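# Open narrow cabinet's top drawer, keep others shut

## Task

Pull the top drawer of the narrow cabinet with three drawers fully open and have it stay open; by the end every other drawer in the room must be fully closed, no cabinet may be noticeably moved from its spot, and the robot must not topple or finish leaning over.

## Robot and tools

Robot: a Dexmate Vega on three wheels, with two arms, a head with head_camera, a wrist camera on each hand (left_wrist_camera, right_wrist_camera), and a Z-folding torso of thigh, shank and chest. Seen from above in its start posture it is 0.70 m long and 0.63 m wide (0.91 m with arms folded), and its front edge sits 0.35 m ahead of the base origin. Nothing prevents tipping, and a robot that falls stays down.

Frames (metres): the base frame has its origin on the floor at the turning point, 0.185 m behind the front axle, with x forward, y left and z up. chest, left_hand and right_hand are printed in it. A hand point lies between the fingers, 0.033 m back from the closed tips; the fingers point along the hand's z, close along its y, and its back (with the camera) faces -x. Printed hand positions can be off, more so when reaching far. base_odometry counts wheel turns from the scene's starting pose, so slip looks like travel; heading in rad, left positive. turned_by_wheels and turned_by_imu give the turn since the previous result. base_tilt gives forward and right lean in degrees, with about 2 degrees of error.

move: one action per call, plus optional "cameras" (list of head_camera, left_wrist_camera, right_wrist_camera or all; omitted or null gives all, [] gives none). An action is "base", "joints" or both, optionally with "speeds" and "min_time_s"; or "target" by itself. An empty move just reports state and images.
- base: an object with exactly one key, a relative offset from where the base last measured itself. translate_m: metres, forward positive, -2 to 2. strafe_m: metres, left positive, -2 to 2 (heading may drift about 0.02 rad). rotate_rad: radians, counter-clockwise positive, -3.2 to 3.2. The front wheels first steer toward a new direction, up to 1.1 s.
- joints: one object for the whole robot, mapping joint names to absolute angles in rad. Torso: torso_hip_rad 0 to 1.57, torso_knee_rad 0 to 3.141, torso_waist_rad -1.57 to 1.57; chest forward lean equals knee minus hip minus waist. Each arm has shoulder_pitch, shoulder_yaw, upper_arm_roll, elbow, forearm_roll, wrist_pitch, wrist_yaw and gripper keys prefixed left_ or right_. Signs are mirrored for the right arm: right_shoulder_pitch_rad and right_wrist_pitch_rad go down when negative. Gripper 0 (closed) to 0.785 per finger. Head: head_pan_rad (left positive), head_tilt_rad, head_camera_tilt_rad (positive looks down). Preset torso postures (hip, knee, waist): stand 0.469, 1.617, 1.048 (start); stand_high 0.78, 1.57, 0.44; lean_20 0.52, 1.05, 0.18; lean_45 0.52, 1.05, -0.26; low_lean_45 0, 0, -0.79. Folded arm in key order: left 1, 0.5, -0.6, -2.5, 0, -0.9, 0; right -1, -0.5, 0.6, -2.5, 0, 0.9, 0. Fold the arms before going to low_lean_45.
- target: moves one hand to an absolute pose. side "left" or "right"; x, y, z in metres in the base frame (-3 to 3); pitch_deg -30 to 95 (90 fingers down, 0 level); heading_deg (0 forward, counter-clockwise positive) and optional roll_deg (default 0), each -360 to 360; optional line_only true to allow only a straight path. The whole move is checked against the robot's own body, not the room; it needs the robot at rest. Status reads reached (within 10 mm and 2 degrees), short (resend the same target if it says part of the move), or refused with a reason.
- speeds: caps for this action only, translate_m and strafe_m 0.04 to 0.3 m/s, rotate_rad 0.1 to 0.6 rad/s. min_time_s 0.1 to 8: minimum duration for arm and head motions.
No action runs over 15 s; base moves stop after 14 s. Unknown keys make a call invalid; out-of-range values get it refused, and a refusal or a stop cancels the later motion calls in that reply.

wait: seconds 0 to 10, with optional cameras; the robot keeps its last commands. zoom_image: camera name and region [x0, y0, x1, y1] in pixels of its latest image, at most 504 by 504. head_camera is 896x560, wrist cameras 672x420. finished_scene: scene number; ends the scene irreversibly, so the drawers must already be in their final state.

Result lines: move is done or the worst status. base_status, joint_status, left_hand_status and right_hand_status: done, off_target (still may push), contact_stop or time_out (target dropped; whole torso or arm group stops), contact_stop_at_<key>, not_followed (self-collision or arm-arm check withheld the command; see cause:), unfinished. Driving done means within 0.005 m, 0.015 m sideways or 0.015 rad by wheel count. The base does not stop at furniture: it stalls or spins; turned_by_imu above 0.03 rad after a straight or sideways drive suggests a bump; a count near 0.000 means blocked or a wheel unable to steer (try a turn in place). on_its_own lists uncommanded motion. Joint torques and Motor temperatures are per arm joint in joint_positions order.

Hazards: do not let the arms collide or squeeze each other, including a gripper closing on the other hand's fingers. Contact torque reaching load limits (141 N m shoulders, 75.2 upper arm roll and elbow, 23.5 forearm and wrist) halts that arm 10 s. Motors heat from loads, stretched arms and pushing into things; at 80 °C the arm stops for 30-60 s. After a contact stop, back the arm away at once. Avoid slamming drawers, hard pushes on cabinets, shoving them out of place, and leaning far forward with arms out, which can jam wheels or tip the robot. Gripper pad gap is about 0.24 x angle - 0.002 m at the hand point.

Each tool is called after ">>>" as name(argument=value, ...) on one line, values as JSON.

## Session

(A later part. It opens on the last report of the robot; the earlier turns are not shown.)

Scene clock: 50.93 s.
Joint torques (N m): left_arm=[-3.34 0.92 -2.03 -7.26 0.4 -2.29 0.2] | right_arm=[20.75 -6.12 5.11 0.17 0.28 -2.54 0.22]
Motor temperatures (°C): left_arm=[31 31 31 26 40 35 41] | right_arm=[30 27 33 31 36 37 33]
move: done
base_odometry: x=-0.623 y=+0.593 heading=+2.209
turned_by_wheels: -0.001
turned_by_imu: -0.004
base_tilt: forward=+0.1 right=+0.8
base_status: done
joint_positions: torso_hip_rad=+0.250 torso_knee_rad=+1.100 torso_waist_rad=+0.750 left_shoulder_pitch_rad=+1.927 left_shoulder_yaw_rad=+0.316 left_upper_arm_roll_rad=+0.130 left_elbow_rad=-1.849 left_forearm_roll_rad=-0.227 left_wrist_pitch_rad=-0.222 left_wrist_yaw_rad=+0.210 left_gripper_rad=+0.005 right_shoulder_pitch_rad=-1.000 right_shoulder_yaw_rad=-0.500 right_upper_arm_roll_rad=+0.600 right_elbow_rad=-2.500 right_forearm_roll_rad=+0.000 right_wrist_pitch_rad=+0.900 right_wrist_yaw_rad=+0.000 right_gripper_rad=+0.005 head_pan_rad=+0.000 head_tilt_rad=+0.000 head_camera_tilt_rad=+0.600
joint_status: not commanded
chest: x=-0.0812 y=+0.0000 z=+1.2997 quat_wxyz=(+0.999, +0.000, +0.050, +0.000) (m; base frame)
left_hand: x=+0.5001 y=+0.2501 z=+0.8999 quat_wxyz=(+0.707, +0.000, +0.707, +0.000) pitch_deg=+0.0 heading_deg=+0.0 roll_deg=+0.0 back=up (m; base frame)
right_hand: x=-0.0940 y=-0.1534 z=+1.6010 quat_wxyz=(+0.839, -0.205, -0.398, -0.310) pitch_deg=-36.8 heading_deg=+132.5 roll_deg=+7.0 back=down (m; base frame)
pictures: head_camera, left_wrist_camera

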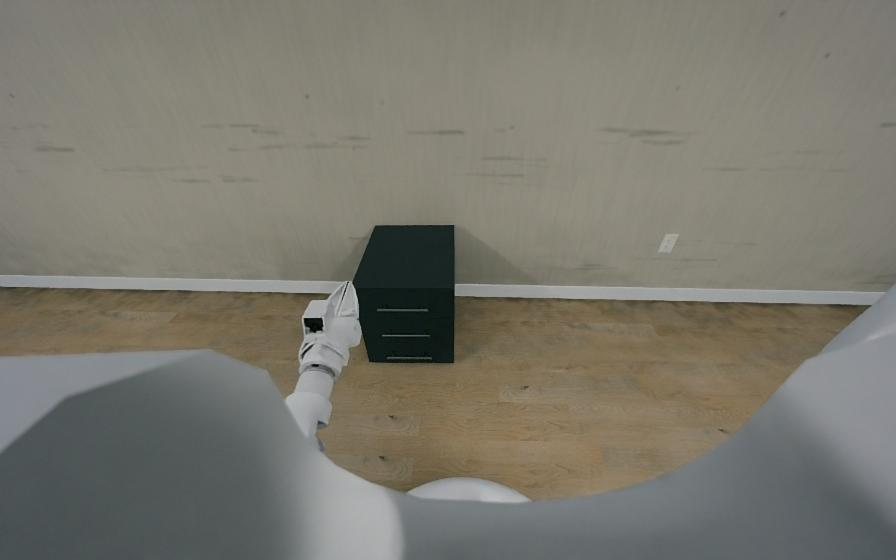

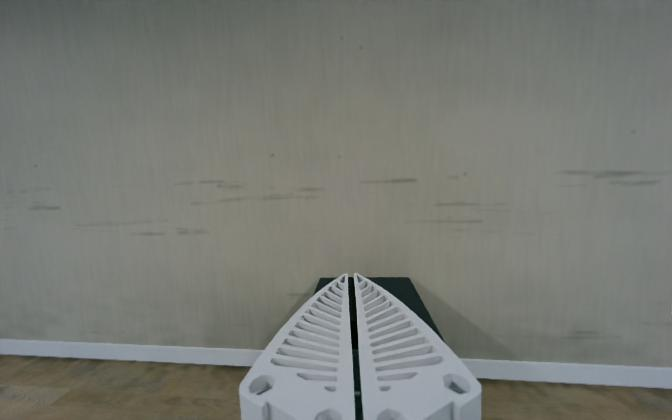

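>>> move(target={"side": "left", "x": 0.5, "y": 0.25, "z": 1.15, "pitch_deg": 0, "heading_deg": 0, "roll_deg": 0}, cameras=[])

>>> move(joints={"torso_hip_rad": 0.52, "torso_knee_rad": 1.05, "torso_waist_rad": 0.03}, cameras=["head_camera", "left_wrist_camera"])

Scene clock: 57.17 s.
Joint torques (N m): left_arm=[-14.57 0.57 -8.04 -6.38 0.39 -2.72 -0.04] | right_arm=[22.66 -6.98 4.74 0.76 0.31 -2.21 0.07]
Motor temperatures (°C): left_arm=[31 31 31 26 40 36 41] | right_arm=[30 27 33 31 36 37 33]
move: done
base_odometry: x=-0.623 y=+0.593 heading=+2.209
turned_by_wheels: +0.000
turned_by_imu: +0.000
base_tilt: forward=+0.0 right=+0.7
base_status: not commanded
joint_positions: torso_hip_rad=+0.250 torso_knee_rad=+1.100 torso_waist_rad=+0.750 left_shoulder_pitch_rad=+1.829 left_shoulder_yaw_rad=+0.380 left_upper_arm_roll_rad=-0.124 left_elbow_rad=-2.681 left_forearm_roll_rad=-0.533 left_wrist_pitch_rad=+0.700 left_wrist_yaw_rad=+0.376 left_gripper_rad=+0.005 right_shoulder_pitch_rad=-1.000 right_shoulder_yaw_rad=-0.500 right_upper_arm_roll_rad=+0.600 right_elbow_rad=-2.500 right_forearm_roll_rad=+0.000 right_wrist_pitch_rad=+0.900 right_wrist_yaw_rad=+0.000 right_gripper_rad=+0.005 head_pan_rad=+0.000 head_tilt_rad=+0.000 head_camera_tilt_rad=+0.600
joint_status: not commanded
chest: x=-0.0812 y=+0.0000 z=+1.2997 quat_wxyz=(+0.999, +0.000, +0.050, +0.000) (m; base frame)
left_hand: x=+0.5001 y=+0.2499 z=+1.1489 quat_wxyz=(+0.707, +0.000, +0.707, +0.000) pitch_deg=+0.0 heading_deg=+0.0 roll_deg=+0.0 back=up (m; base frame)
left_hand_status: reached (straight line, planned for 3.4 s): 1 mm and 0.0 deg off.
right_hand: x=-0.0940 y=-0.1534 z=+1.6010 quat_wxyz=(+0.839, -0.205, -0.398, -0.310) pitch_deg=-36.8 heading_deg=+132.5 roll_deg=+7.0 back=down (m; base frame)
pictures: none
No camera images: "cameras" was empty.

Scene clock: 61.10 s.
Joint torques (N m): left_arm=[-8.3 -0.56 -8.11 -8.51 0.17 -2.09 0.09] | right_arm=[19.07 -8.82 6.77 -1.21 0.58 -1.75 -0.57]
Motor temperatures (°C): left_arm=[31 31 31 26 40 36 41] | right_arm=[30 27 33 31 36 37 33]
move: done
base_odometry: x=-0.623 y=+0.593 heading=+2.209
turned_by_wheels: +0.000
turned_by_imu: +0.000
base_tilt: forward=+0.0 right=+0.7
base_status: not commanded
joint_positions: torso_hip_rad=+0.520 torso_knee_rad=+1.050 torso_waist_rad=+0.030 left_shoulder_pitch_rad=+1.827 left_shoulder_yaw_rad=+0.380 left_upper_arm_roll_rad=-0.125 left_elbow_rad=-2.683 left_forearm_roll_rad=-0.534 left_wrist_pitch_rad=+0.703 left_wrist_yaw_rad=+0.377 left_gripper_rad=+0.005 right_shoulder_pitch_rad=-1.000 right_shoulder_yaw_rad=-0.500 right_upper_arm_roll_rad=+0.600 right_elbow_rad=-2.500 right_forearm_roll_rad=+0.000 right_wrist_pitch_rad=+0.900 right_wrist_yaw_rad=+0.000 right_gripper_rad=+0.005 head_pan_rad=+0.000 head_tilt_rad=+0.000 head_camera_tilt_rad=+0.600
joint_status: all done
chest: x=-0.0723 y=+0.0000 z=+1.2801 quat_wxyz=(+0.969, +0.000, +0.247, +0.000) (m; base frame)
left_hand: x=+0.4046 y=+0.2498 z=+0.9155 quat_wxyz=(+0.552, +0.000, +0.834, +0.000) pitch_deg=+23.0 heading_deg=+0.0 roll_deg=+0.0 back=up (m; base frame)
right_hand: x=+0.0333 y=-0.1534 z=+1.5625 quat_wxyz=(+0.901, -0.262, -0.224, -0.263) pitch_deg=-49.7 heading_deg=+114.2 roll_deg=+33.3 back=down (m; base frame)
pictures: head_camera, left_wrist_camera

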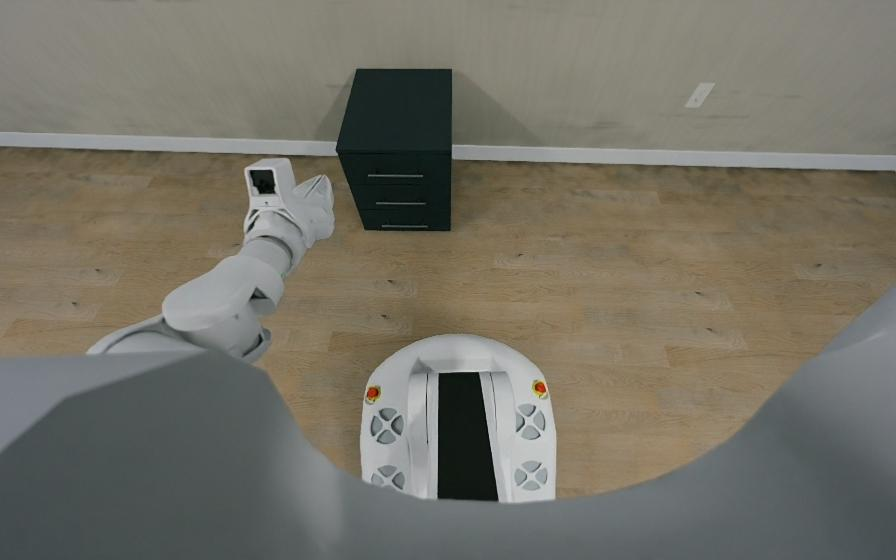

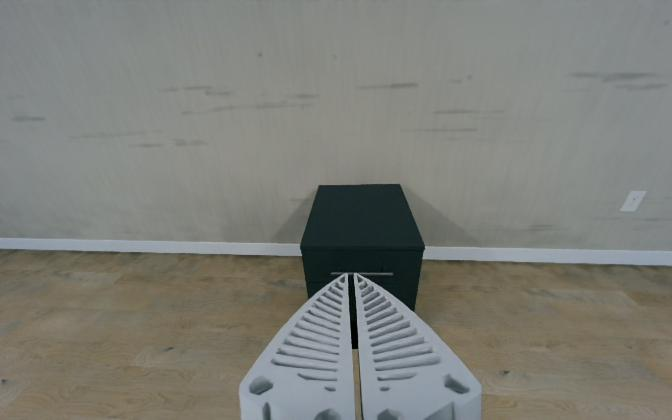

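>>> move(target={"side": "left", "x": 0.65, "y": 0.21, "z": 0.6, "pitch_deg": 0, "heading_deg": 0, "roll_deg": 90}, cameras=["head_camera", "left_wrist_camera"])

Scene clock: 61.67 s.
Joint torques (N m): left_arm=[-7.43 -0.14 -7.49 -8.89 0.33 -2.64 0.19] | right_arm=[19.55 -8.04 6.77 0.52 0.63 -1.89 -0.57]
Motor temperatures (°C): left_arm=[31 31 31 26 40 36 41] | right_arm=[30 27 33 31 36 37 33]
move: refused
base_odometry: x=-0.623 y=+0.593 heading=+2.209
turned_by_wheels: +0.000
turned_by_imu: +0.000
base_tilt: forward=+0.0 right=+0.8
base_status: not commanded
joint_positions: torso_hip_rad=+0.520 torso_knee_rad=+1.050 torso_waist_rad=+0.030 left_shoulder_pitch_rad=+1.827 left_shoulder_yaw_rad=+0.380 left_upper_arm_roll_rad=-0.125 left_elbow_rad=-2.683 left_forearm_roll_rad=-0.534 left_wrist_pitch_rad=+0.703 left_wrist_yaw_rad=+0.377 left_gripper_rad=+0.005 right_shoulder_pitch_rad=-1.000 right_shoulder_yaw_rad=-0.500 right_upper_arm_roll_rad=+0.600 right_elbow_rad=-2.500 right_forearm_roll_rad=+0.000 right_wrist_pitch_rad=+0.900 right_wrist_yaw_rad=+0.000 right_gripper_rad=+0.005 head_pan_rad=+0.000 head_tilt_rad=+0.000 head_camera_tilt_rad=+0.600
joint_status: not commanded
chest: x=-0.0723 y=+0.0000 z=+1.2801 quat_wxyz=(+0.969, +0.000, +0.247, +0.000) (m; base frame)
left_hand: x=+0.4046 y=+0.2498 z=+0.9155 quat_wxyz=(+0.552, +0.000, +0.834, +0.000) pitch_deg=+23.0 heading_deg=+0.0 roll_deg=+0.0 back=up (m; base frame)
left_hand_status: refused: no posture of the arm gets there (out of reach): the closest leaves the hand 10.8 cm and 1 deg from the pose. Nothing moved.
right_hand: x=+0.0333 y=-0.1534 z=+1.5625 quat_wxyz=(+0.901, -0.262, -0.224, -0.263) pitch_deg=-49.7 heading_deg=+114.2 roll_deg=+33.3 back=down (m; base frame)
pictures: head_camera, left_wrist_camera

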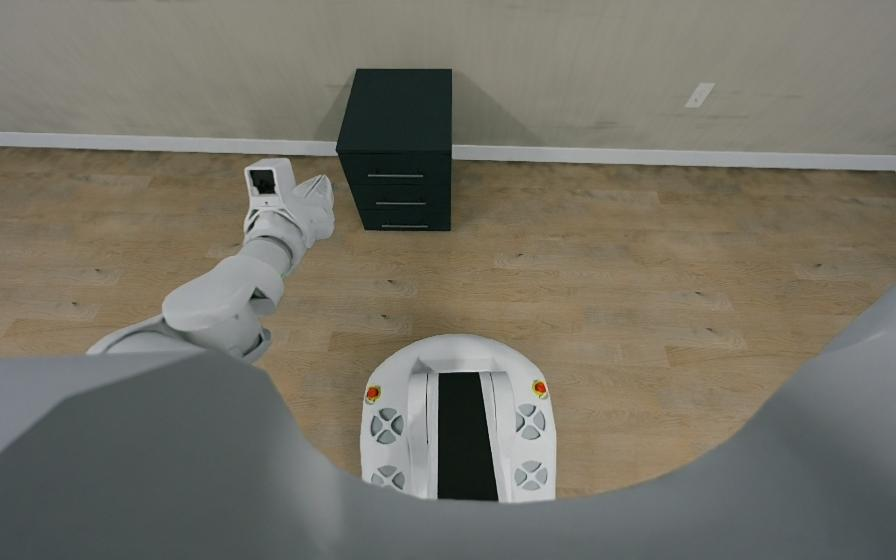

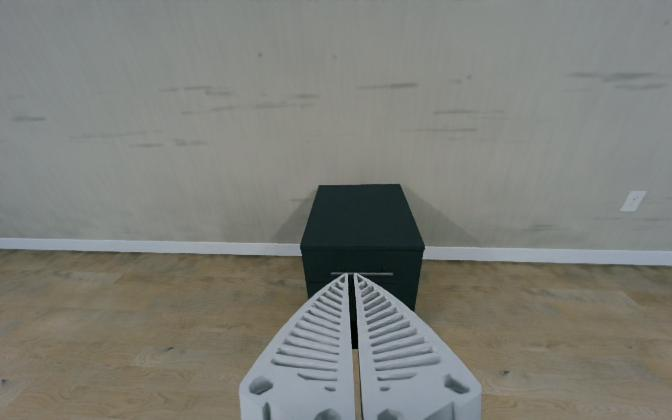

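>>> move(joints={"left_shoulder_pitch_rad": 1.3}, cameras=[])

>>> move(joints={"torso_hip_rad": 0.25, "torso_knee_rad": 0.6, "torso_waist_rad": -0.45, "head_camera_tilt_rad": 0.1}, cameras=["head_camera", "left_wrist_camera"])

Scene clock: 66.50 s.
Joint torques (N m): left_arm=[-15.89 0.51 -8.49 -6.65 0.31 -2.7 0.19] | right_arm=[19.98 -6.65 6.13 -1.44 0.63 -1.9 -0.62]
Motor temperatures (°C): left_arm=[31 31 31 26 40 36 41] | right_arm=[30 27 33 31 36 37 33]
move: done
base_odometry: x=-0.623 y=+0.593 heading=+2.209
turned_by_wheels: +0.000
turned_by_imu: +0.000
base_tilt: forward=+0.1 right=+0.8
base_status: not commanded
joint_positions: torso_hip_rad=+0.520 torso_knee_rad=+1.050 torso_waist_rad=+0.030 left_shoulder_pitch_rad=+1.304 left_shoulder_yaw_rad=+0.380 left_upper_arm_roll_rad=-0.125 left_elbow_rad=-2.683 left_forearm_roll_rad=-0.534 left_wrist_pitch_rad=+0.703 left_wrist_yaw_rad=+0.377 left_gripper_rad=+0.005 right_shoulder_pitch_rad=-1.000 right_shoulder_yaw_rad=-0.500 right_upper_arm_roll_rad=+0.600 right_elbow_rad=-2.500 right_forearm_roll_rad=+0.000 right_wrist_pitch_rad=+0.900 right_wrist_yaw_rad=+0.000 right_gripper_rad=+0.005 head_pan_rad=+0.000 head_tilt_rad=+0.000 head_camera_tilt_rad=+0.600
joint_status: all done
chest: x=-0.0723 y=+0.0000 z=+1.2801 quat_wxyz=(+0.969, +0.000, +0.247, +0.000) (m; base frame)
left_hand: x=+0.5229 y=+0.2498 z=+1.2027 quat_wxyz=(+0.749, +0.000, +0.662, +0.000) pitch_deg=-7.0 heading_deg=+0.0 roll_deg=+0.0 back=up (m; base frame)
right_hand: x=+0.0333 y=-0.1534 z=+1.5625 quat_wxyz=(+0.901, -0.262, -0.224, -0.263) pitch_deg=-49.7 heading_deg=+114.2 roll_deg=+33.3 back=down (m; base frame)
pictures: none
No camera images: "cameras" was empty.

Scene clock: 69.57 s.
Joint torques (N m): left_arm=[-13.37 1.15 -7.66 -8.72 0.25 -2.33 0.28] | right_arm=[15.53 -7.04 8.13 -2.29 1.08 -1.19 -1.06]
Motor temperatures (°C): left_arm=[31 31 31 26 40 36 41] | right_arm=[30 27 33 31 36 37 33]
move: done
base_odometry: x=-0.623 y=+0.593 heading=+2.209
turned_by_wheels: +0.000
turned_by_imu: +0.000
base_tilt: forward=+0.1 right=+0.8
base_status: not commanded
joint_positions: torso_hip_rad=+0.250 torso_knee_rad=+0.600 torso_waist_rad=-0.450 left_shoulder_pitch_rad=+1.300 left_shoulder_yaw_rad=+0.380 left_upper_arm_roll_rad=-0.125 left_elbow_rad=-2.683 left_forearm_roll_rad=-0.534 left_wrist_pitch_rad=+0.703 left_wrist_yaw_rad=+0.377 left_gripper_rad=+0.005 right_shoulder_pitch_rad=-1.000 right_shoulder_yaw_rad=-0.500 right_upper_arm_roll_rad=+0.600 right_elbow_rad=-2.500 right_forearm_roll_rad=+0.000 right_wrist_pitch_rad=+0.900 right_wrist_yaw_rad=+0.000 right_gripper_rad=+0.005 head_pan_rad=+0.000 head_tilt_rad=+0.000 head_camera_tilt_rad=+0.100
joint_status: all done
chest: x=+0.0577 y=+0.0000 z=+1.0644 quat_wxyz=(+0.921, +0.000, +0.389, +0.000) (m; base frame)
left_hand: x=+0.6044 y=+0.2498 z=+0.8165 quat_wxyz=(+0.643, +0.000, +0.766, +0.000) pitch_deg=+9.9 heading_deg=+0.0 roll_deg=+0.0 back=up (m; base frame)
right_hand: x=+0.2420 y=-0.1534 z=+1.3030 quat_wxyz=(+0.925, -0.299, -0.086, -0.221) pitch_deg=-53.8 heading_deg=+92.7 roll_deg=+60.4 back=down (m; base frame)
pictures: head_camera, left_wrist_camera

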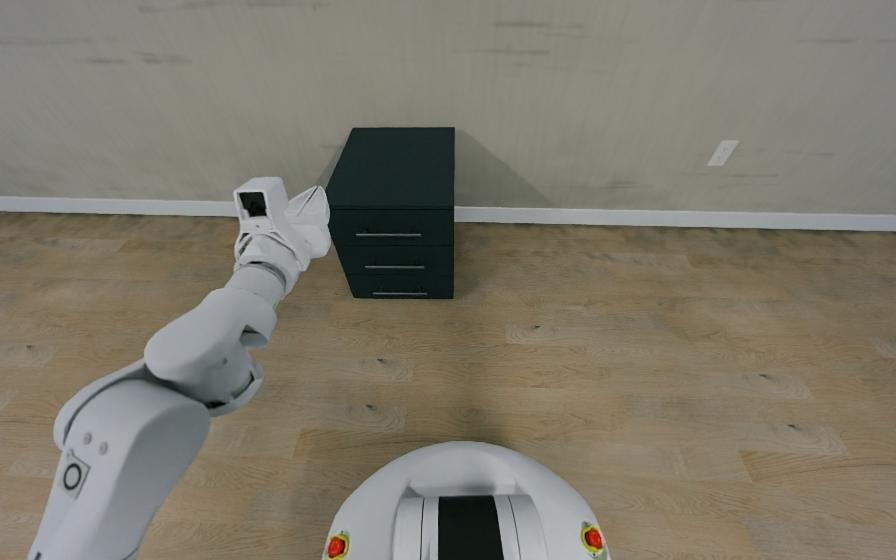

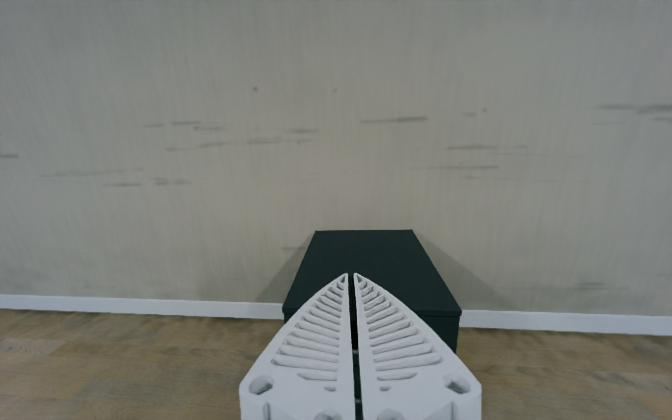

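>>> move(target={"side": "left", "x": 0.6, "y": 0.21, "z": 0.62, "pitch_deg": 60, "heading_deg": 0, "roll_deg": 90}, cameras=["head_camera", "left_wrist_camera"])

Scene clock: 78.43 s.
Joint torques (N m): left_arm=[-25.6 -2.17 -9.38 -1.28 2.46 -0.5 0.41] | right_arm=[16.09 -7.79 7.5 -2.09 0.99 -1.36 -0.99]
Motor temperatures (°C): left_arm=[31 31 31 26 40 35 41] | right_arm=[30 27 33 31 36 37 33]
move: done
base_odometry: x=-0.623 y=+0.593 heading=+2.209
turned_by_wheels: +0.000
turned_by_imu: +0.000
base_tilt: forward=+0.0 right=+0.7
base_status: not commanded
joint_positions: torso_hip_rad=+0.250 torso_knee_rad=+0.600 torso_waist_rad=-0.450 left_shoulder_pitch_rad=-0.271 left_shoulder_yaw_rad=+1.128 left_upper_arm_roll_rad=+1.427 left_elbow_rad=-2.394 left_forearm_roll_rad=+0.192 left_wrist_pitch_rad=+1.256 left_wrist_yaw_rad=-0.830 left_gripper_rad=+0.005 right_shoulder_pitch_rad=-1.000 right_shoulder_yaw_rad=-0.500 right_upper_arm_roll_rad=+0.600 right_elbow_rad=-2.500 right_forearm_roll_rad=+0.000 right_wrist_pitch_rad=+0.900 right_wrist_yaw_rad=+0.000 right_gripper_rad=+0.005 head_pan_rad=+0.000 head_tilt_rad=+0.000 head_camera_tilt_rad=+0.100
joint_status: not commanded
chest: x=+0.0577 y=+0.0000 z=+1.0644 quat_wxyz=(+0.921, +0.000, +0.389, +0.000) (m; base frame)
left_hand: x=+0.5999 y=+0.2099 z=+0.6201 quat_wxyz=(+0.184, +0.682, +0.684, +0.183) pitch_deg=+60.0 heading_deg=-0.1 roll_deg=+89.8 (m; base frame)
left_hand_status: reached (straight line, planned for 7.3 s): 0 mm and 0.1 deg off.
right_hand: x=+0.2420 y=-0.1534 z=+1.3030 quat_wxyz=(+0.925, -0.299, -0.086, -0.221) pitch_deg=-53.8 heading_deg=+92.7 roll_deg=+60.4 back=down (m; base frame)
pictures: head_camera, left_wrist_camera

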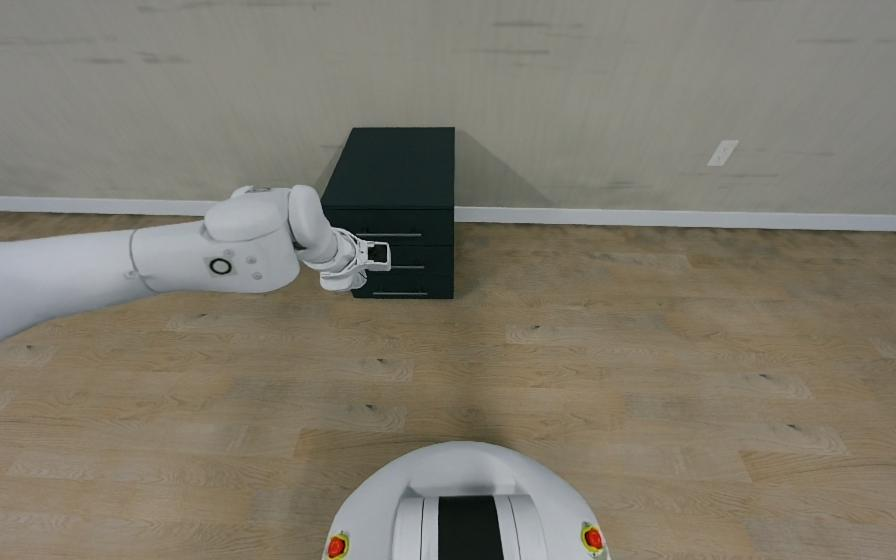

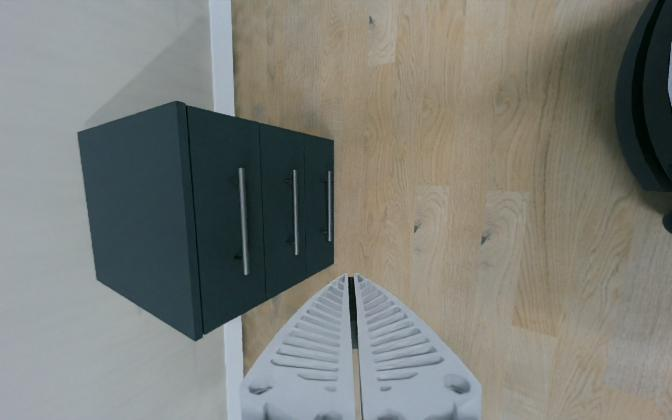

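>>> move(base={"translate_m": 0.28}, speeds={"translate_m": 0.1}, cameras=["head_camera", "left_wrist_camera"])

Scene clock: 82.93 s.
Joint torques (N m): left_arm=[-25.29 -1.56 -10.16 -3.16 2.45 -0.06 0.5] | right_arm=[15.97 -6.93 7.67 -2 1.04 -1.24 -1.04]
Motor temperatures (°C): left_arm=[32 31 31 26 40 35 41] | right_arm=[30 27 33 31 36 37 33]
move: done
base_odometry: x=-0.789 y=+0.818 heading=+2.208
turned_by_wheels: -0.001
turned_by_imu: -0.001
base_tilt: forward=+0.1 right=+0.7
base_status: done
joint_positions: torso_hip_rad=+0.250 torso_knee_rad=+0.600 torso_waist_rad=-0.450 left_shoulder_pitch_rad=-0.274 left_shoulder_yaw_rad=+1.127 left_upper_arm_roll_rad=+1.431 left_elbow_rad=-2.393 left_forearm_roll_rad=+0.194 left_wrist_pitch_rad=+1.256 left_wrist_yaw_rad=-0.833 left_gripper_rad=+0.005 right_shoulder_pitch_rad=-1.000 right_shoulder_yaw_rad=-0.500 right_upper_arm_roll_rad=+0.600 right_elbow_rad=-2.500 right_forearm_roll_rad=+0.000 right_wrist_pitch_rad=+0.900 right_wrist_yaw_rad=+0.000 right_gripper_rad=+0.005 head_pan_rad=+0.000 head_tilt_rad=+0.000 head_camera_tilt_rad=+0.100
joint_status: not commanded
chest: x=+0.0577 y=+0.0000 z=+1.0644 quat_wxyz=(+0.921, +0.000, +0.389, +0.000) (m; base frame)
left_hand: x=+0.5999 y=+0.2101 z=+0.6199 quat_wxyz=(+0.183, +0.683, +0.683, +0.183) pitch_deg=+60.0 heading_deg=+0.0 roll_deg=+90.0 (m; base frame)
right_hand: x=+0.2421 y=-0.1534 z=+1.3029 quat_wxyz=(+0.925, -0.299, -0.086, -0.221) pitch_deg=-53.8 heading_deg=+92.7 roll_deg=+60.4 back=down (m; base frame)
pictures: head_camera, left_wrist_camera

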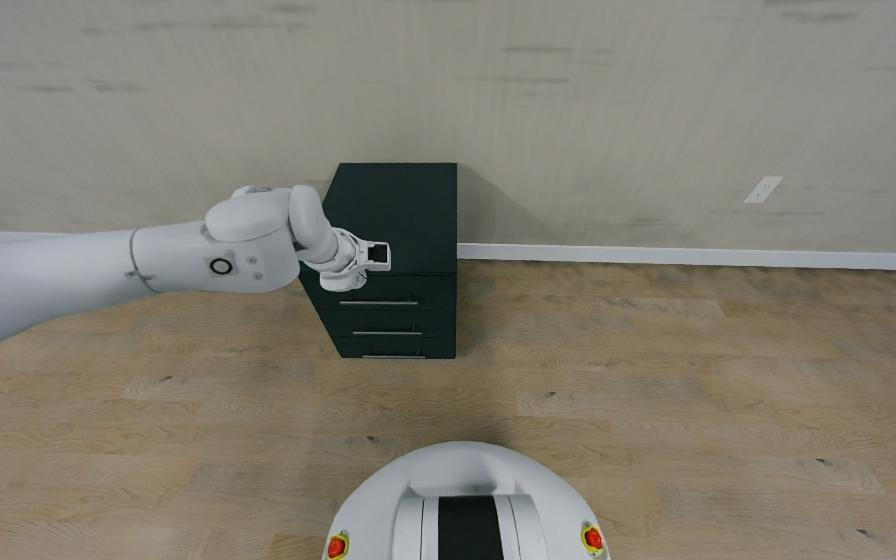

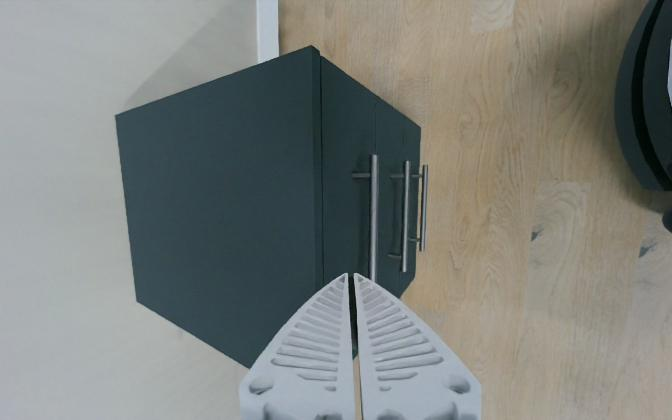

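>>> move(target={"side": "left", "x": 0.65, "y": 0.21, "z": 0.5, "pitch_deg": 80, "heading_deg": 0, "roll_deg": 90}, cameras=["head_camera", "left_wrist_camera"])

>>> move(joints={"left_gripper_rad": 0.2}, cameras=["left_wrist_camera"])

Scene clock: 88.33 s.
Joint torques (N m): left_arm=[-32.72 -2.03 -10.47 -0.88 0.82 -0.75 0.03] | right_arm=[16.74 -6.32 7.68 -1.87 1.06 -1.41 -1.03]
Motor temperatures (°C): left_arm=[32 31 31 26 40 35 41] | right_arm=[30 27 33 31 36 37 33]
move: done
base_odometry: x=-0.789 y=+0.818 heading=+2.208
turned_by_wheels: +0.000
turned_by_imu: +0.000
base_tilt: forward=+0.1 right=+0.8
base_status: not commanded
joint_positions: torso_hip_rad=+0.250 torso_knee_rad=+0.600 torso_waist_rad=-0.450 left_shoulder_pitch_rad=-0.350 left_shoulder_yaw_rad=+0.717 left_upper_arm_roll_rad=+1.504 left_elbow_rad=-1.478 left_forearm_roll_rad=+0.069 left_wrist_pitch_rad=+0.758 left_wrist_yaw_rad=-1.037 left_gripper_rad=+0.005 right_shoulder_pitch_rad=-1.000 right_shoulder_yaw_rad=-0.500 right_upper_arm_roll_rad=+0.600 right_elbow_rad=-2.500 right_forearm_roll_rad=+0.000 right_wrist_pitch_rad=+0.900 right_wrist_yaw_rad=+0.000 right_gripper_rad=+0.005 head_pan_rad=+0.000 head_tilt_rad=+0.000 head_camera_tilt_rad=+0.100
joint_status: not commanded
chest: x=+0.0577 y=+0.0000 z=+1.0644 quat_wxyz=(+0.921, +0.000, +0.389, +0.000) (m; base frame)
left_hand: x=+0.6498 y=+0.2101 z=+0.5002 quat_wxyz=(+0.062, +0.704, +0.704, +0.062) pitch_deg=+79.9 heading_deg=+0.0 roll_deg=+90.0 (m; base frame)
left_hand_status: reached (straight line, planned for 3.2 s): 0 mm and 0.1 deg off.
right_hand: x=+0.2421 y=-0.1534 z=+1.3029 quat_wxyz=(+0.925, -0.299, -0.086, -0.221) pitch_deg=-53.8 heading_deg=+92.7 roll_deg=+60.4 back=down (m; base frame)
pictures: head_camera, left_wrist_camera

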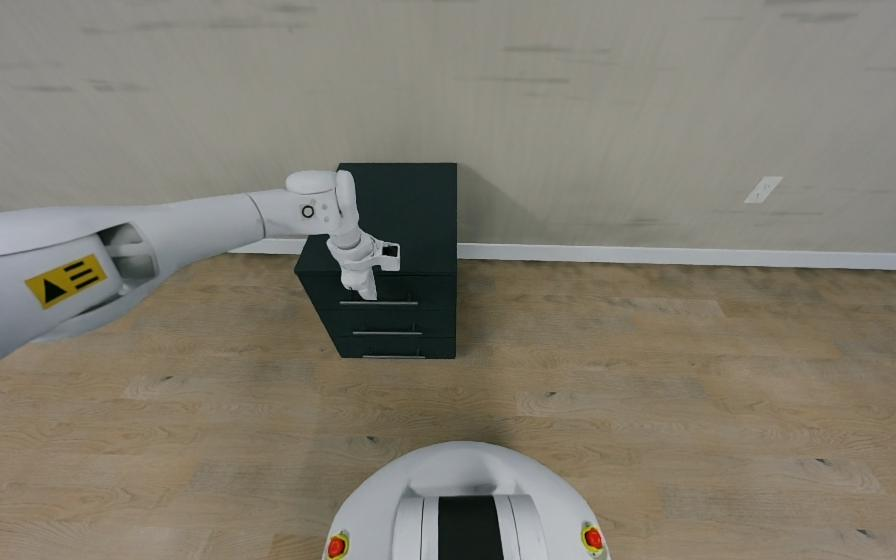

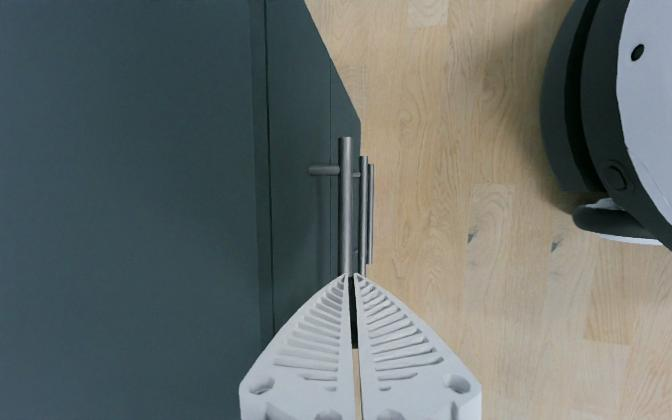

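Scene clock: 89.03 s.
Joint torques (N m): left_arm=[-33.95 -2.86 -9.82 -0.44 0.83 -0.48 -0.31] | right_arm=[16.24 -8.54 7.61 -2.84 1 -0.98 -0.95]
Motor temperatures (°C): left_arm=[32 31 31 26 40 35 41] | right_arm=[30 27 33 31 36 37 33]
move: done
base_odometry: x=-0.789 y=+0.818 heading=+2.208
turned_by_wheels: +0.000
turned_by_imu: +0.000
base_tilt: forward=+0.1 right=+0.7
base_status: not commanded
joint_positions: torso_hip_rad=+0.250 torso_knee_rad=+0.600 torso_waist_rad=-0.450 left_shoulder_pitch_rad=-0.351 left_shoulder_yaw_rad=+0.716 left_upper_arm_roll_rad=+1.504 left_elbow_rad=-1.475 left_forearm_roll_rad=+0.069 left_wrist_pitch_rad=+0.757 left_wrist_yaw_rad=-1.038 left_gripper_rad=+0.200 right_shoulder_pitch_rad=-1.000 right_shoulder_yaw_rad=-0.500 right_upper_arm_roll_rad=+0.600 right_elbow_rad=-2.500 right_forearm_roll_rad=+0.000 right_wrist_pitch_rad=+0.900 right_wrist_yaw_rad=+0.000 right_gripper_rad=+0.005 head_pan_rad=+0.000 head_tilt_rad=+0.000 head_camera_tilt_rad=+0.100
joint_status: all done
chest: x=+0.0577 y=+0.0000 z=+1.0644 quat_wxyz=(+0.921, +0.000, +0.389, +0.000) (m; base frame)
left_hand: x=+0.6499 y=+0.2101 z=+0.5000 quat_wxyz=(+0.062, +0.704, +0.704, +0.062) pitch_deg=+80.0 heading_deg=+0.0 roll_deg=+90.0 (m; base frame)
right_hand: x=+0.2421 y=-0.1534 z=+1.3029 quat_wxyz=(+0.925, -0.299, -0.086, -0.221) pitch_deg=-53.8 heading_deg=+92.7 roll_deg=+60.4 back=down (m; base frame)
pictures: left_wrist_camera

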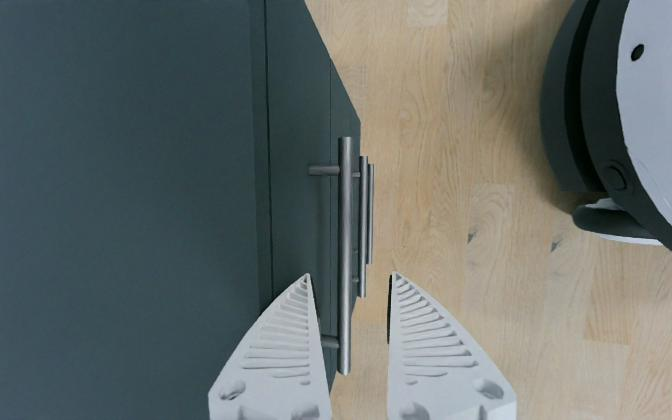

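>>> move(target={"side": "left", "x": 0.66, "y": 0.21, "z": 0.445, "pitch_deg": 80, "heading_deg": 0, "roll_deg": 90, "line_only": true}, cameras=["head_camera", "left_wrist_camera"])

>>> move(joints={"left_gripper_rad": 0.15}, cameras=["left_wrist_camera"])

Scene clock: 92.37 s.
Joint torques (N m): left_arm=[-27.12 -4.07 -11.45 -0.42 2.17 -0.81 2.86] | right_arm=[16.81 -8.06 7.57 -2.41 0.93 -1.98 -1.06]
Motor temperatures (°C): left_arm=[32 31 31 26 40 35 41] | right_arm=[30 27 33 31 36 37 33]
move: done
base_odometry: x=-0.789 y=+0.818 heading=+2.208
turned_by_wheels: +0.000
turned_by_imu: +0.000
base_tilt: forward=+0.1 right=+0.8
base_status: not commanded
joint_positions: torso_hip_rad=+0.250 torso_knee_rad=+0.600 torso_waist_rad=-0.450 left_shoulder_pitch_rad=-0.283 left_shoulder_yaw_rad=+0.601 left_upper_arm_roll_rad=+1.507 left_elbow_rad=-1.234 left_forearm_roll_rad=+0.065 left_wrist_pitch_rad=+0.631 left_wrist_yaw_rad=-0.955 left_gripper_rad=+0.200 right_shoulder_pitch_rad=-1.000 right_shoulder_yaw_rad=-0.500 right_upper_arm_roll_rad=+0.600 right_elbow_rad=-2.500 right_forearm_roll_rad=+0.000 right_wrist_pitch_rad=+0.900 right_wrist_yaw_rad=+0.000 right_gripper_rad=+0.005 head_pan_rad=+0.000 head_tilt_rad=+0.000 head_camera_tilt_rad=+0.100
joint_status: not commanded
chest: x=+0.0577 y=+0.0000 z=+1.0644 quat_wxyz=(+0.921, +0.000, +0.389, +0.000) (m; base frame)
left_hand: x=+0.6594 y=+0.2101 z=+0.4458 quat_wxyz=(+0.061, +0.704, +0.705, +0.061) pitch_deg=+80.1 heading_deg=+0.0 roll_deg=+90.0 (m; base frame)
left_hand_status: reached (straight line, planned for 1.1 s): 1 mm and 0.1 deg off.
right_hand: x=+0.2420 y=-0.1534 z=+1.3030 quat_wxyz=(+0.925, -0.299, -0.086, -0.221) pitch_deg=-53.8 heading_deg=+92.7 roll_deg=+60.4 back=down (m; base frame)
pictures: head_camera, left_wrist_camera

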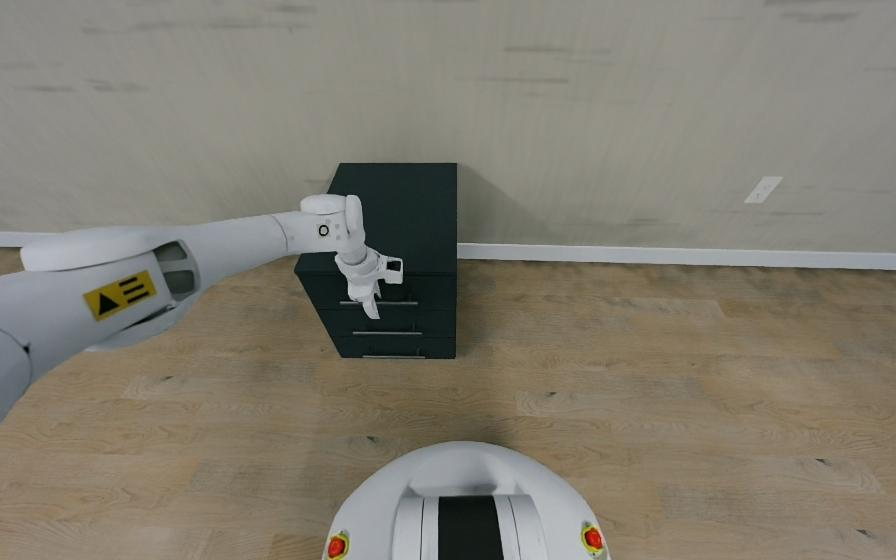

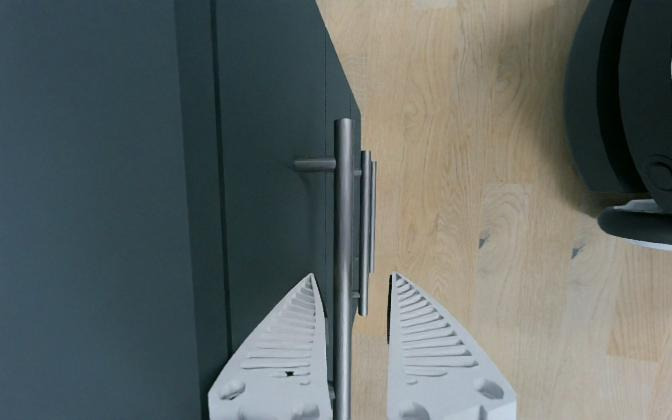

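Scene clock: 92.87 s.
Joint torques (N m): left_arm=[-23.16 -2.6 -10.35 -1.58 1.08 -0.31 0.89] | right_arm=[17.6 -8.08 7.55 -1.65 1 -1.04 -1.01]
Motor temperatures (°C): left_arm=[32 31 31 26 40 35 41] | right_arm=[30 27 33 31 36 37 33]
move: done
base_odometry: x=-0.789 y=+0.818 heading=+2.208
turned_by_wheels: +0.000
turned_by_imu: +0.000
base_tilt: forward=+0.1 right=+0.7
base_status: not commanded
joint_positions: torso_hip_rad=+0.250 torso_knee_rad=+0.600 torso_waist_rad=-0.450 left_shoulder_pitch_rad=-0.282 left_shoulder_yaw_rad=+0.600 left_upper_arm_roll_rad=+1.507 left_elbow_rad=-1.231 left_forearm_roll_rad=+0.066 left_wrist_pitch_rad=+0.630 left_wrist_yaw_rad=-0.954 left_gripper_rad=+0.150 right_shoulder_pitch_rad=-1.000 right_shoulder_yaw_rad=-0.500 right_upper_arm_roll_rad=+0.600 right_elbow_rad=-2.500 right_forearm_roll_rad=+0.000 right_wrist_pitch_rad=+0.900 right_wrist_yaw_rad=+0.000 right_gripper_rad=+0.005 head_pan_rad=+0.000 head_tilt_rad=+0.000 head_camera_tilt_rad=+0.100
joint_status: all done
chest: x=+0.0577 y=+0.0000 z=+1.0644 quat_wxyz=(+0.921, +0.000, +0.389, +0.000) (m; base frame)
left_hand: x=+0.6599 y=+0.2101 z=+0.4453 quat_wxyz=(+0.062, +0.704, +0.704, +0.062) pitch_deg=+80.0 heading_deg=+0.0 roll_deg=-90.0 (m; base frame)
right_hand: x=+0.2420 y=-0.1534 z=+1.3030 quat_wxyz=(+0.925, -0.299, -0.086, -0.221) pitch_deg=-53.8 heading_deg=+92.7 roll_deg=+60.4 back=down (m; base frame)
pictures: left_wrist_camera

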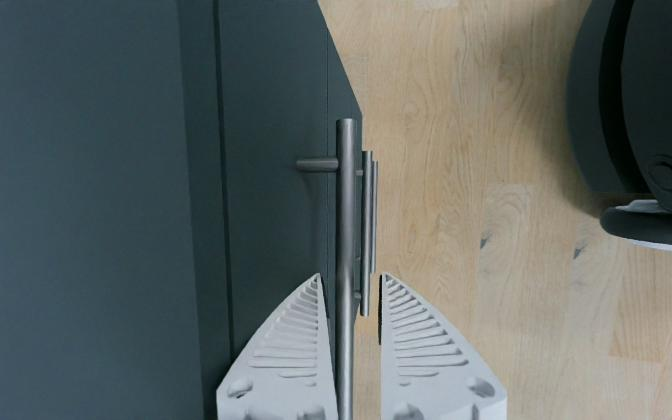

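>>> move(target={"side": "left", "x": 0.672, "y": 0.21, "z": 0.395, "pitch_deg": 80, "heading_deg": 0, "roll_deg": 90, "line_only": true}, cameras=["head_camera", "left_wrist_camera"])

Scene clock: 95.97 s.
Joint torques (N m): left_arm=[9.4 -4.55 3.33 2.58 -0.63 -1.1 2.03] | right_arm=[16.44 -7.11 7.92 -2.19 1.01 -1.64 -0.84]
Motor temperatures (°C): left_arm=[32 31 31 26 40 35 41] | right_arm=[30 27 33 31 36 37 33]
move: done
base_odometry: x=-0.789 y=+0.818 heading=+2.208
turned_by_wheels: +0.000
turned_by_imu: +0.000
base_tilt: forward=+0.0 right=+0.8
base_status: not commanded
joint_positions: torso_hip_rad=+0.251 torso_knee_rad=+0.599 torso_waist_rad=-0.449 left_shoulder_pitch_rad=-0.235 left_shoulder_yaw_rad=+0.422 left_upper_arm_roll_rad=+1.508 left_elbow_rad=-0.861 left_forearm_roll_rad=+0.063 left_wrist_pitch_rad=+0.438 left_wrist_yaw_rad=-0.883 left_gripper_rad=+0.150 right_shoulder_pitch_rad=-1.000 right_shoulder_yaw_rad=-0.500 right_upper_arm_roll_rad=+0.600 right_elbow_rad=-2.500 right_forearm_roll_rad=+0.000 right_wrist_pitch_rad=+0.900 right_wrist_yaw_rad=+0.000 right_gripper_rad=+0.005 head_pan_rad=+0.000 head_tilt_rad=+0.000 head_camera_tilt_rad=+0.100
joint_status: not commanded
chest: x=+0.0566 y=+0.0000 z=+1.0647 quat_wxyz=(+0.921, +0.000, +0.389, +0.000) (m; base frame)
left_hand: x=+0.6731 y=+0.2099 z=+0.3980 quat_wxyz=(+0.063, +0.704, +0.704, +0.063) pitch_deg=+79.8 heading_deg=-0.1 roll_deg=+89.9 (m; base frame)
left_hand_status: reached (straight line, planned for 1.5 s): 3 mm and 0.2 deg off.
right_hand: x=+0.2405 y=-0.1534 z=+1.3037 quat_wxyz=(+0.924, -0.298, -0.087, -0.221) pitch_deg=-53.8 heading_deg=+92.9 roll_deg=+60.2 back=down (m; base frame)
pictures: head_camera, left_wrist_camera

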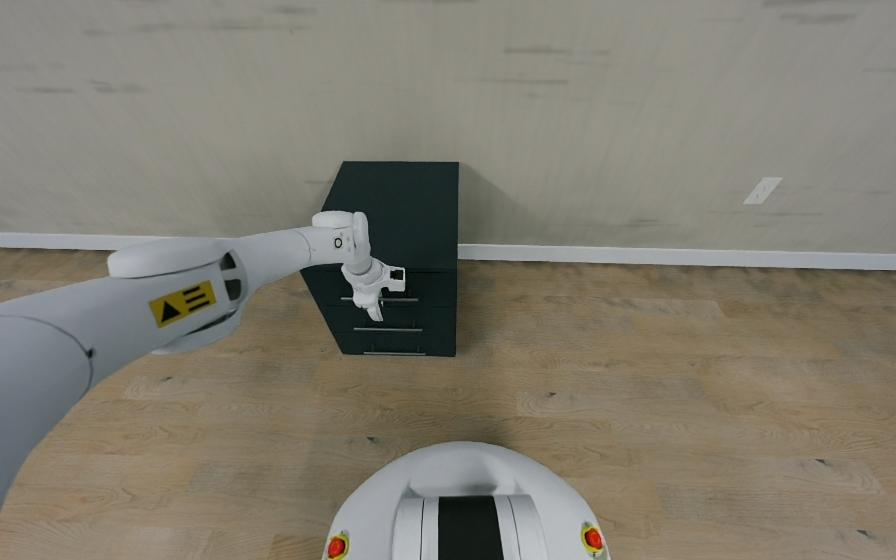

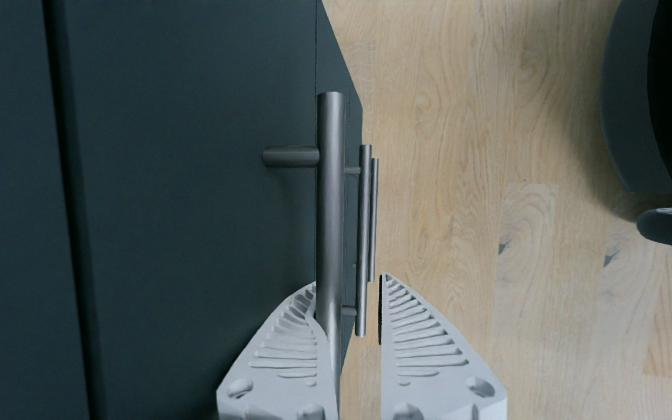

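>>> zoom_image(camera="left_wrist_camera", region=[200, 60, 520, 420])

>>> zoom_image(camera="head_camera", region=[290, 190, 470, 370])

Scaled by 1.400 from the camera's 672x420 image, which has a finer 960x600 frame.

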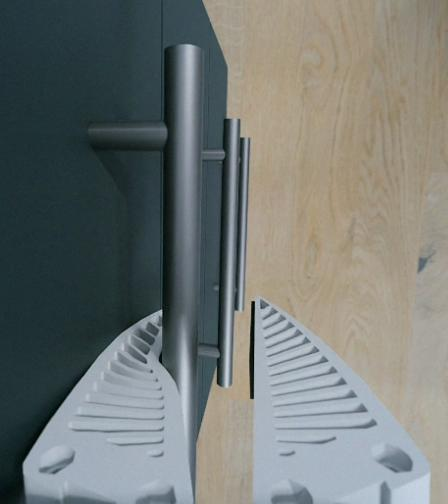

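Scaled by 2.800 from the camera's 896x560 image, which has a finer 960x600 frame.

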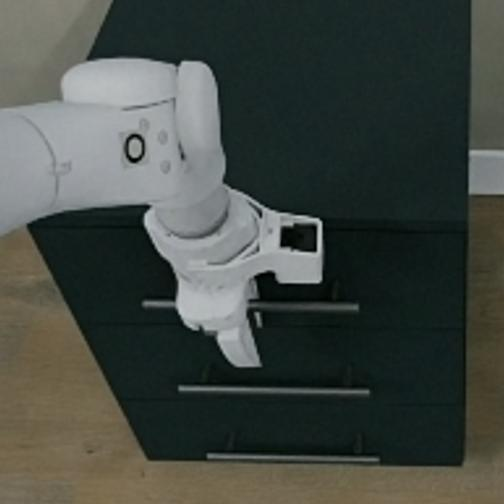

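>>> move(target={"side": "left", "x": 0.679, "y": 0.21, "z": 0.418, "pitch_deg": 80, "heading_deg": 0, "roll_deg": 90, "line_only": true}, cameras=["left_wrist_camera"])

Scene clock: 99.10 s.
Joint torques (N m): left_arm=[-54.11 3.67 -17.02 -2.52 2.93 0.5 1.9] | right_arm=[15.87 -7.71 7.23 -2.38 1.09 -1 -1.06]
Motor temperatures (°C): left_arm=[32 31 31 26 40 35 41] | right_arm=[30 27 33 31 36 37 33]
move: done
base_odometry: x=-0.789 y=+0.818 heading=+2.208
turned_by_wheels: +0.000
turned_by_imu: +0.000
base_tilt: forward=+0.0 right=+0.8
base_status: not commanded
joint_positions: torso_hip_rad=+0.250 torso_knee_rad=+0.600 torso_waist_rad=-0.450 left_shoulder_pitch_rad=-0.263 left_shoulder_yaw_rad=+0.446 left_upper_arm_roll_rad=+1.508 left_elbow_rad=-0.911 left_forearm_roll_rad=+0.063 left_wrist_pitch_rad=+0.464 left_wrist_yaw_rad=-0.918 left_gripper_rad=+0.150 right_shoulder_pitch_rad=-1.000 right_shoulder_yaw_rad=-0.500 right_upper_arm_roll_rad=+0.600 right_elbow_rad=-2.500 right_forearm_roll_rad=+0.000 right_wrist_pitch_rad=+0.900 right_wrist_yaw_rad=+0.000 right_gripper_rad=+0.005 head_pan_rad=+0.000 head_tilt_rad=+0.000 head_camera_tilt_rad=+0.100
joint_status: not commanded
chest: x=+0.0581 y=+0.0000 z=+1.0642 quat_wxyz=(+0.921, +0.000, +0.390, +0.000) (m; base frame)
left_hand: x=+0.6771 y=+0.2099 z=+0.4136 quat_wxyz=(+0.060, +0.705, +0.705, +0.060) pitch_deg=+80.3 heading_deg=+0.0 roll_deg=+90.0 (m; base frame)
left_hand_status: reached (straight line, planned for 0.5 s): 5 mm and 0.3 deg off.
right_hand: x=+0.2426 y=-0.1534 z=+1.3027 quat_wxyz=(+0.925, -0.299, -0.086, -0.221) pitch_deg=-53.8 heading_deg=+92.7 roll_deg=+60.5 back=down (m; base frame)
pictures: left_wrist_camera

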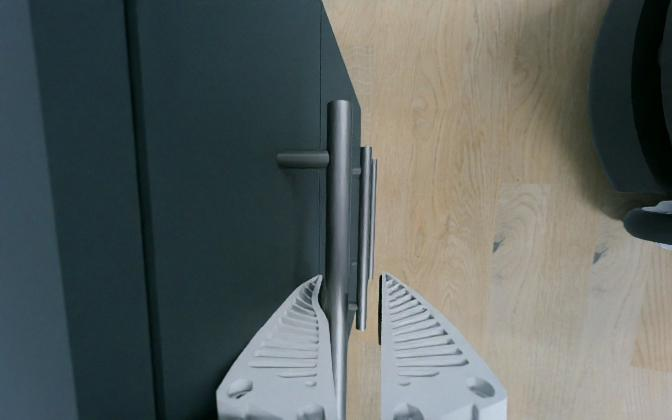

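>>> move(target={"side": "left", "x": 0.685, "y": 0.21, "z": 0.422, "pitch_deg": 80, "heading_deg": 0, "roll_deg": 90, "line_only": true}, cameras=["left_wrist_camera"])

Scene clock: 100.33 s.
Joint torques (N m): left_arm=[-67.62 -2.12 -24.55 0.19 5.62 0.38 5.88] | right_arm=[16.65 -8.02 7.9 -1.84 1.08 -1.9 -1.08]
Motor temperatures (°C): left_arm=[32 31 32 26 40 35 41] | right_arm=[30 27 33 31 36 37 33]
move: done
base_odometry: x=-0.789 y=+0.818 heading=+2.208
turned_by_wheels: +0.000
turned_by_imu: +0.000
base_tilt: forward=+0.0 right=+0.7
base_status: not commanded
joint_positions: torso_hip_rad=+0.250 torso_knee_rad=+0.600 torso_waist_rad=-0.450 left_shoulder_pitch_rad=-0.275 left_shoulder_yaw_rad=+0.437 left_upper_arm_roll_rad=+1.508 left_elbow_rad=-0.893 left_forearm_roll_rad=+0.063 left_wrist_pitch_rad=+0.455 left_wrist_yaw_rad=-0.930 left_gripper_rad=+0.150 right_shoulder_pitch_rad=-1.000 right_shoulder_yaw_rad=-0.500 right_upper_arm_roll_rad=+0.600 right_elbow_rad=-2.500 right_forearm_roll_rad=+0.000 right_wrist_pitch_rad=+0.900 right_wrist_yaw_rad=+0.000 right_gripper_rad=+0.005 head_pan_rad=+0.000 head_tilt_rad=+0.000 head_camera_tilt_rad=+0.100
joint_status: not commanded
chest: x=+0.0581 y=+0.0000 z=+1.0642 quat_wxyz=(+0.921, +0.000, +0.390, +0.000) (m; base frame)
left_hand: x=+0.6816 y=+0.2099 z=+0.4194 quat_wxyz=(+0.060, +0.705, +0.705, +0.060) pitch_deg=+80.3 heading_deg=+0.0 roll_deg=+90.0 (m; base frame)
left_hand_status: reached (straight line, planned for 0.3 s): 4 mm and 0.3 deg off.
right_hand: x=+0.2426 y=-0.1534 z=+1.3027 quat_wxyz=(+0.925, -0.299, -0.086, -0.221) pitch_deg=-53.8 heading_deg=+92.7 roll_deg=+60.5 back=down (m; base frame)
pictures: left_wrist_camera

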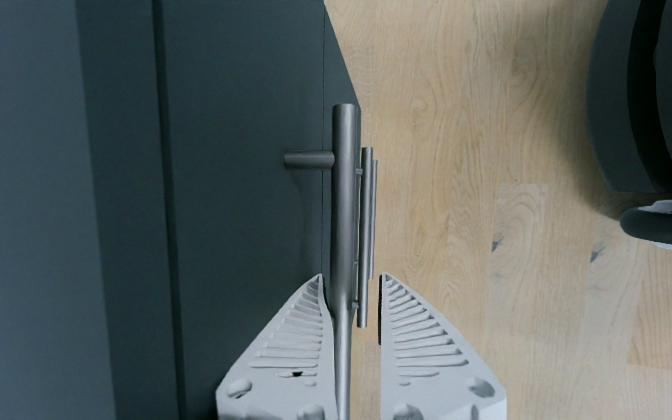

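>>> move(joints={"left_gripper_rad": 0.08}, cameras=["left_wrist_camera"])

Scene clock: 101.10 s.
Joint torques (N m): left_arm=[-50.03 -2.31 -17.95 -0.07 2.72 0.22 2.01] | right_arm=[15.9 -7.24 7.45 -2.57 1 -1.35 -1.2]
Motor temperatures (°C): left_arm=[33 31 32 26 40 35 41] | right_arm=[30 27 33 31 36 37 33]
move: done
base_odometry: x=-0.789 y=+0.818 heading=+2.208
turned_by_wheels: +0.000
turned_by_imu: +0.000
base_tilt: forward=+0.0 right=+0.7
base_status: not commanded
joint_positions: torso_hip_rad=+0.250 torso_knee_rad=+0.600 torso_waist_rad=-0.450 left_shoulder_pitch_rad=-0.278 left_shoulder_yaw_rad=+0.436 left_upper_arm_roll_rad=+1.508 left_elbow_rad=-0.890 left_forearm_roll_rad=+0.064 left_wrist_pitch_rad=+0.453 left_wrist_yaw_rad=-0.930 left_gripper_rad=+0.080 right_shoulder_pitch_rad=-1.000 right_shoulder_yaw_rad=-0.500 right_upper_arm_roll_rad=+0.600 right_elbow_rad=-2.500 right_forearm_roll_rad=+0.000 right_wrist_pitch_rad=+0.900 right_wrist_yaw_rad=+0.000 right_gripper_rad=+0.005 head_pan_rad=+0.000 head_tilt_rad=+0.000 head_camera_tilt_rad=+0.100
joint_status: all done
chest: x=+0.0580 y=+0.0000 z=+1.0643 quat_wxyz=(+0.921, +0.000, +0.390, +0.000) (m; base frame)
left_hand: x=+0.6838 y=+0.2100 z=+0.4213 quat_wxyz=(+0.061, +0.705, +0.704, +0.061) pitch_deg=+80.1 heading_deg=+0.0 roll_deg=-90.0 (m; base frame)
right_hand: x=+0.2424 y=-0.1534 z=+1.3028 quat_wxyz=(+0.925, -0.299, -0.086, -0.221) pitch_deg=-53.8 heading_deg=+92.7 roll_deg=+60.5 back=down (m; base frame)
pictures: left_wrist_camera

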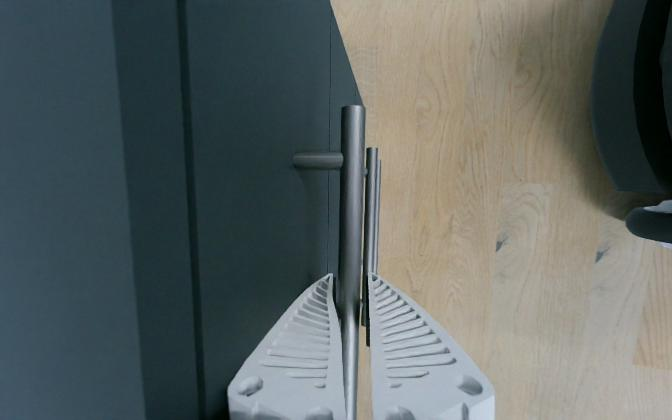

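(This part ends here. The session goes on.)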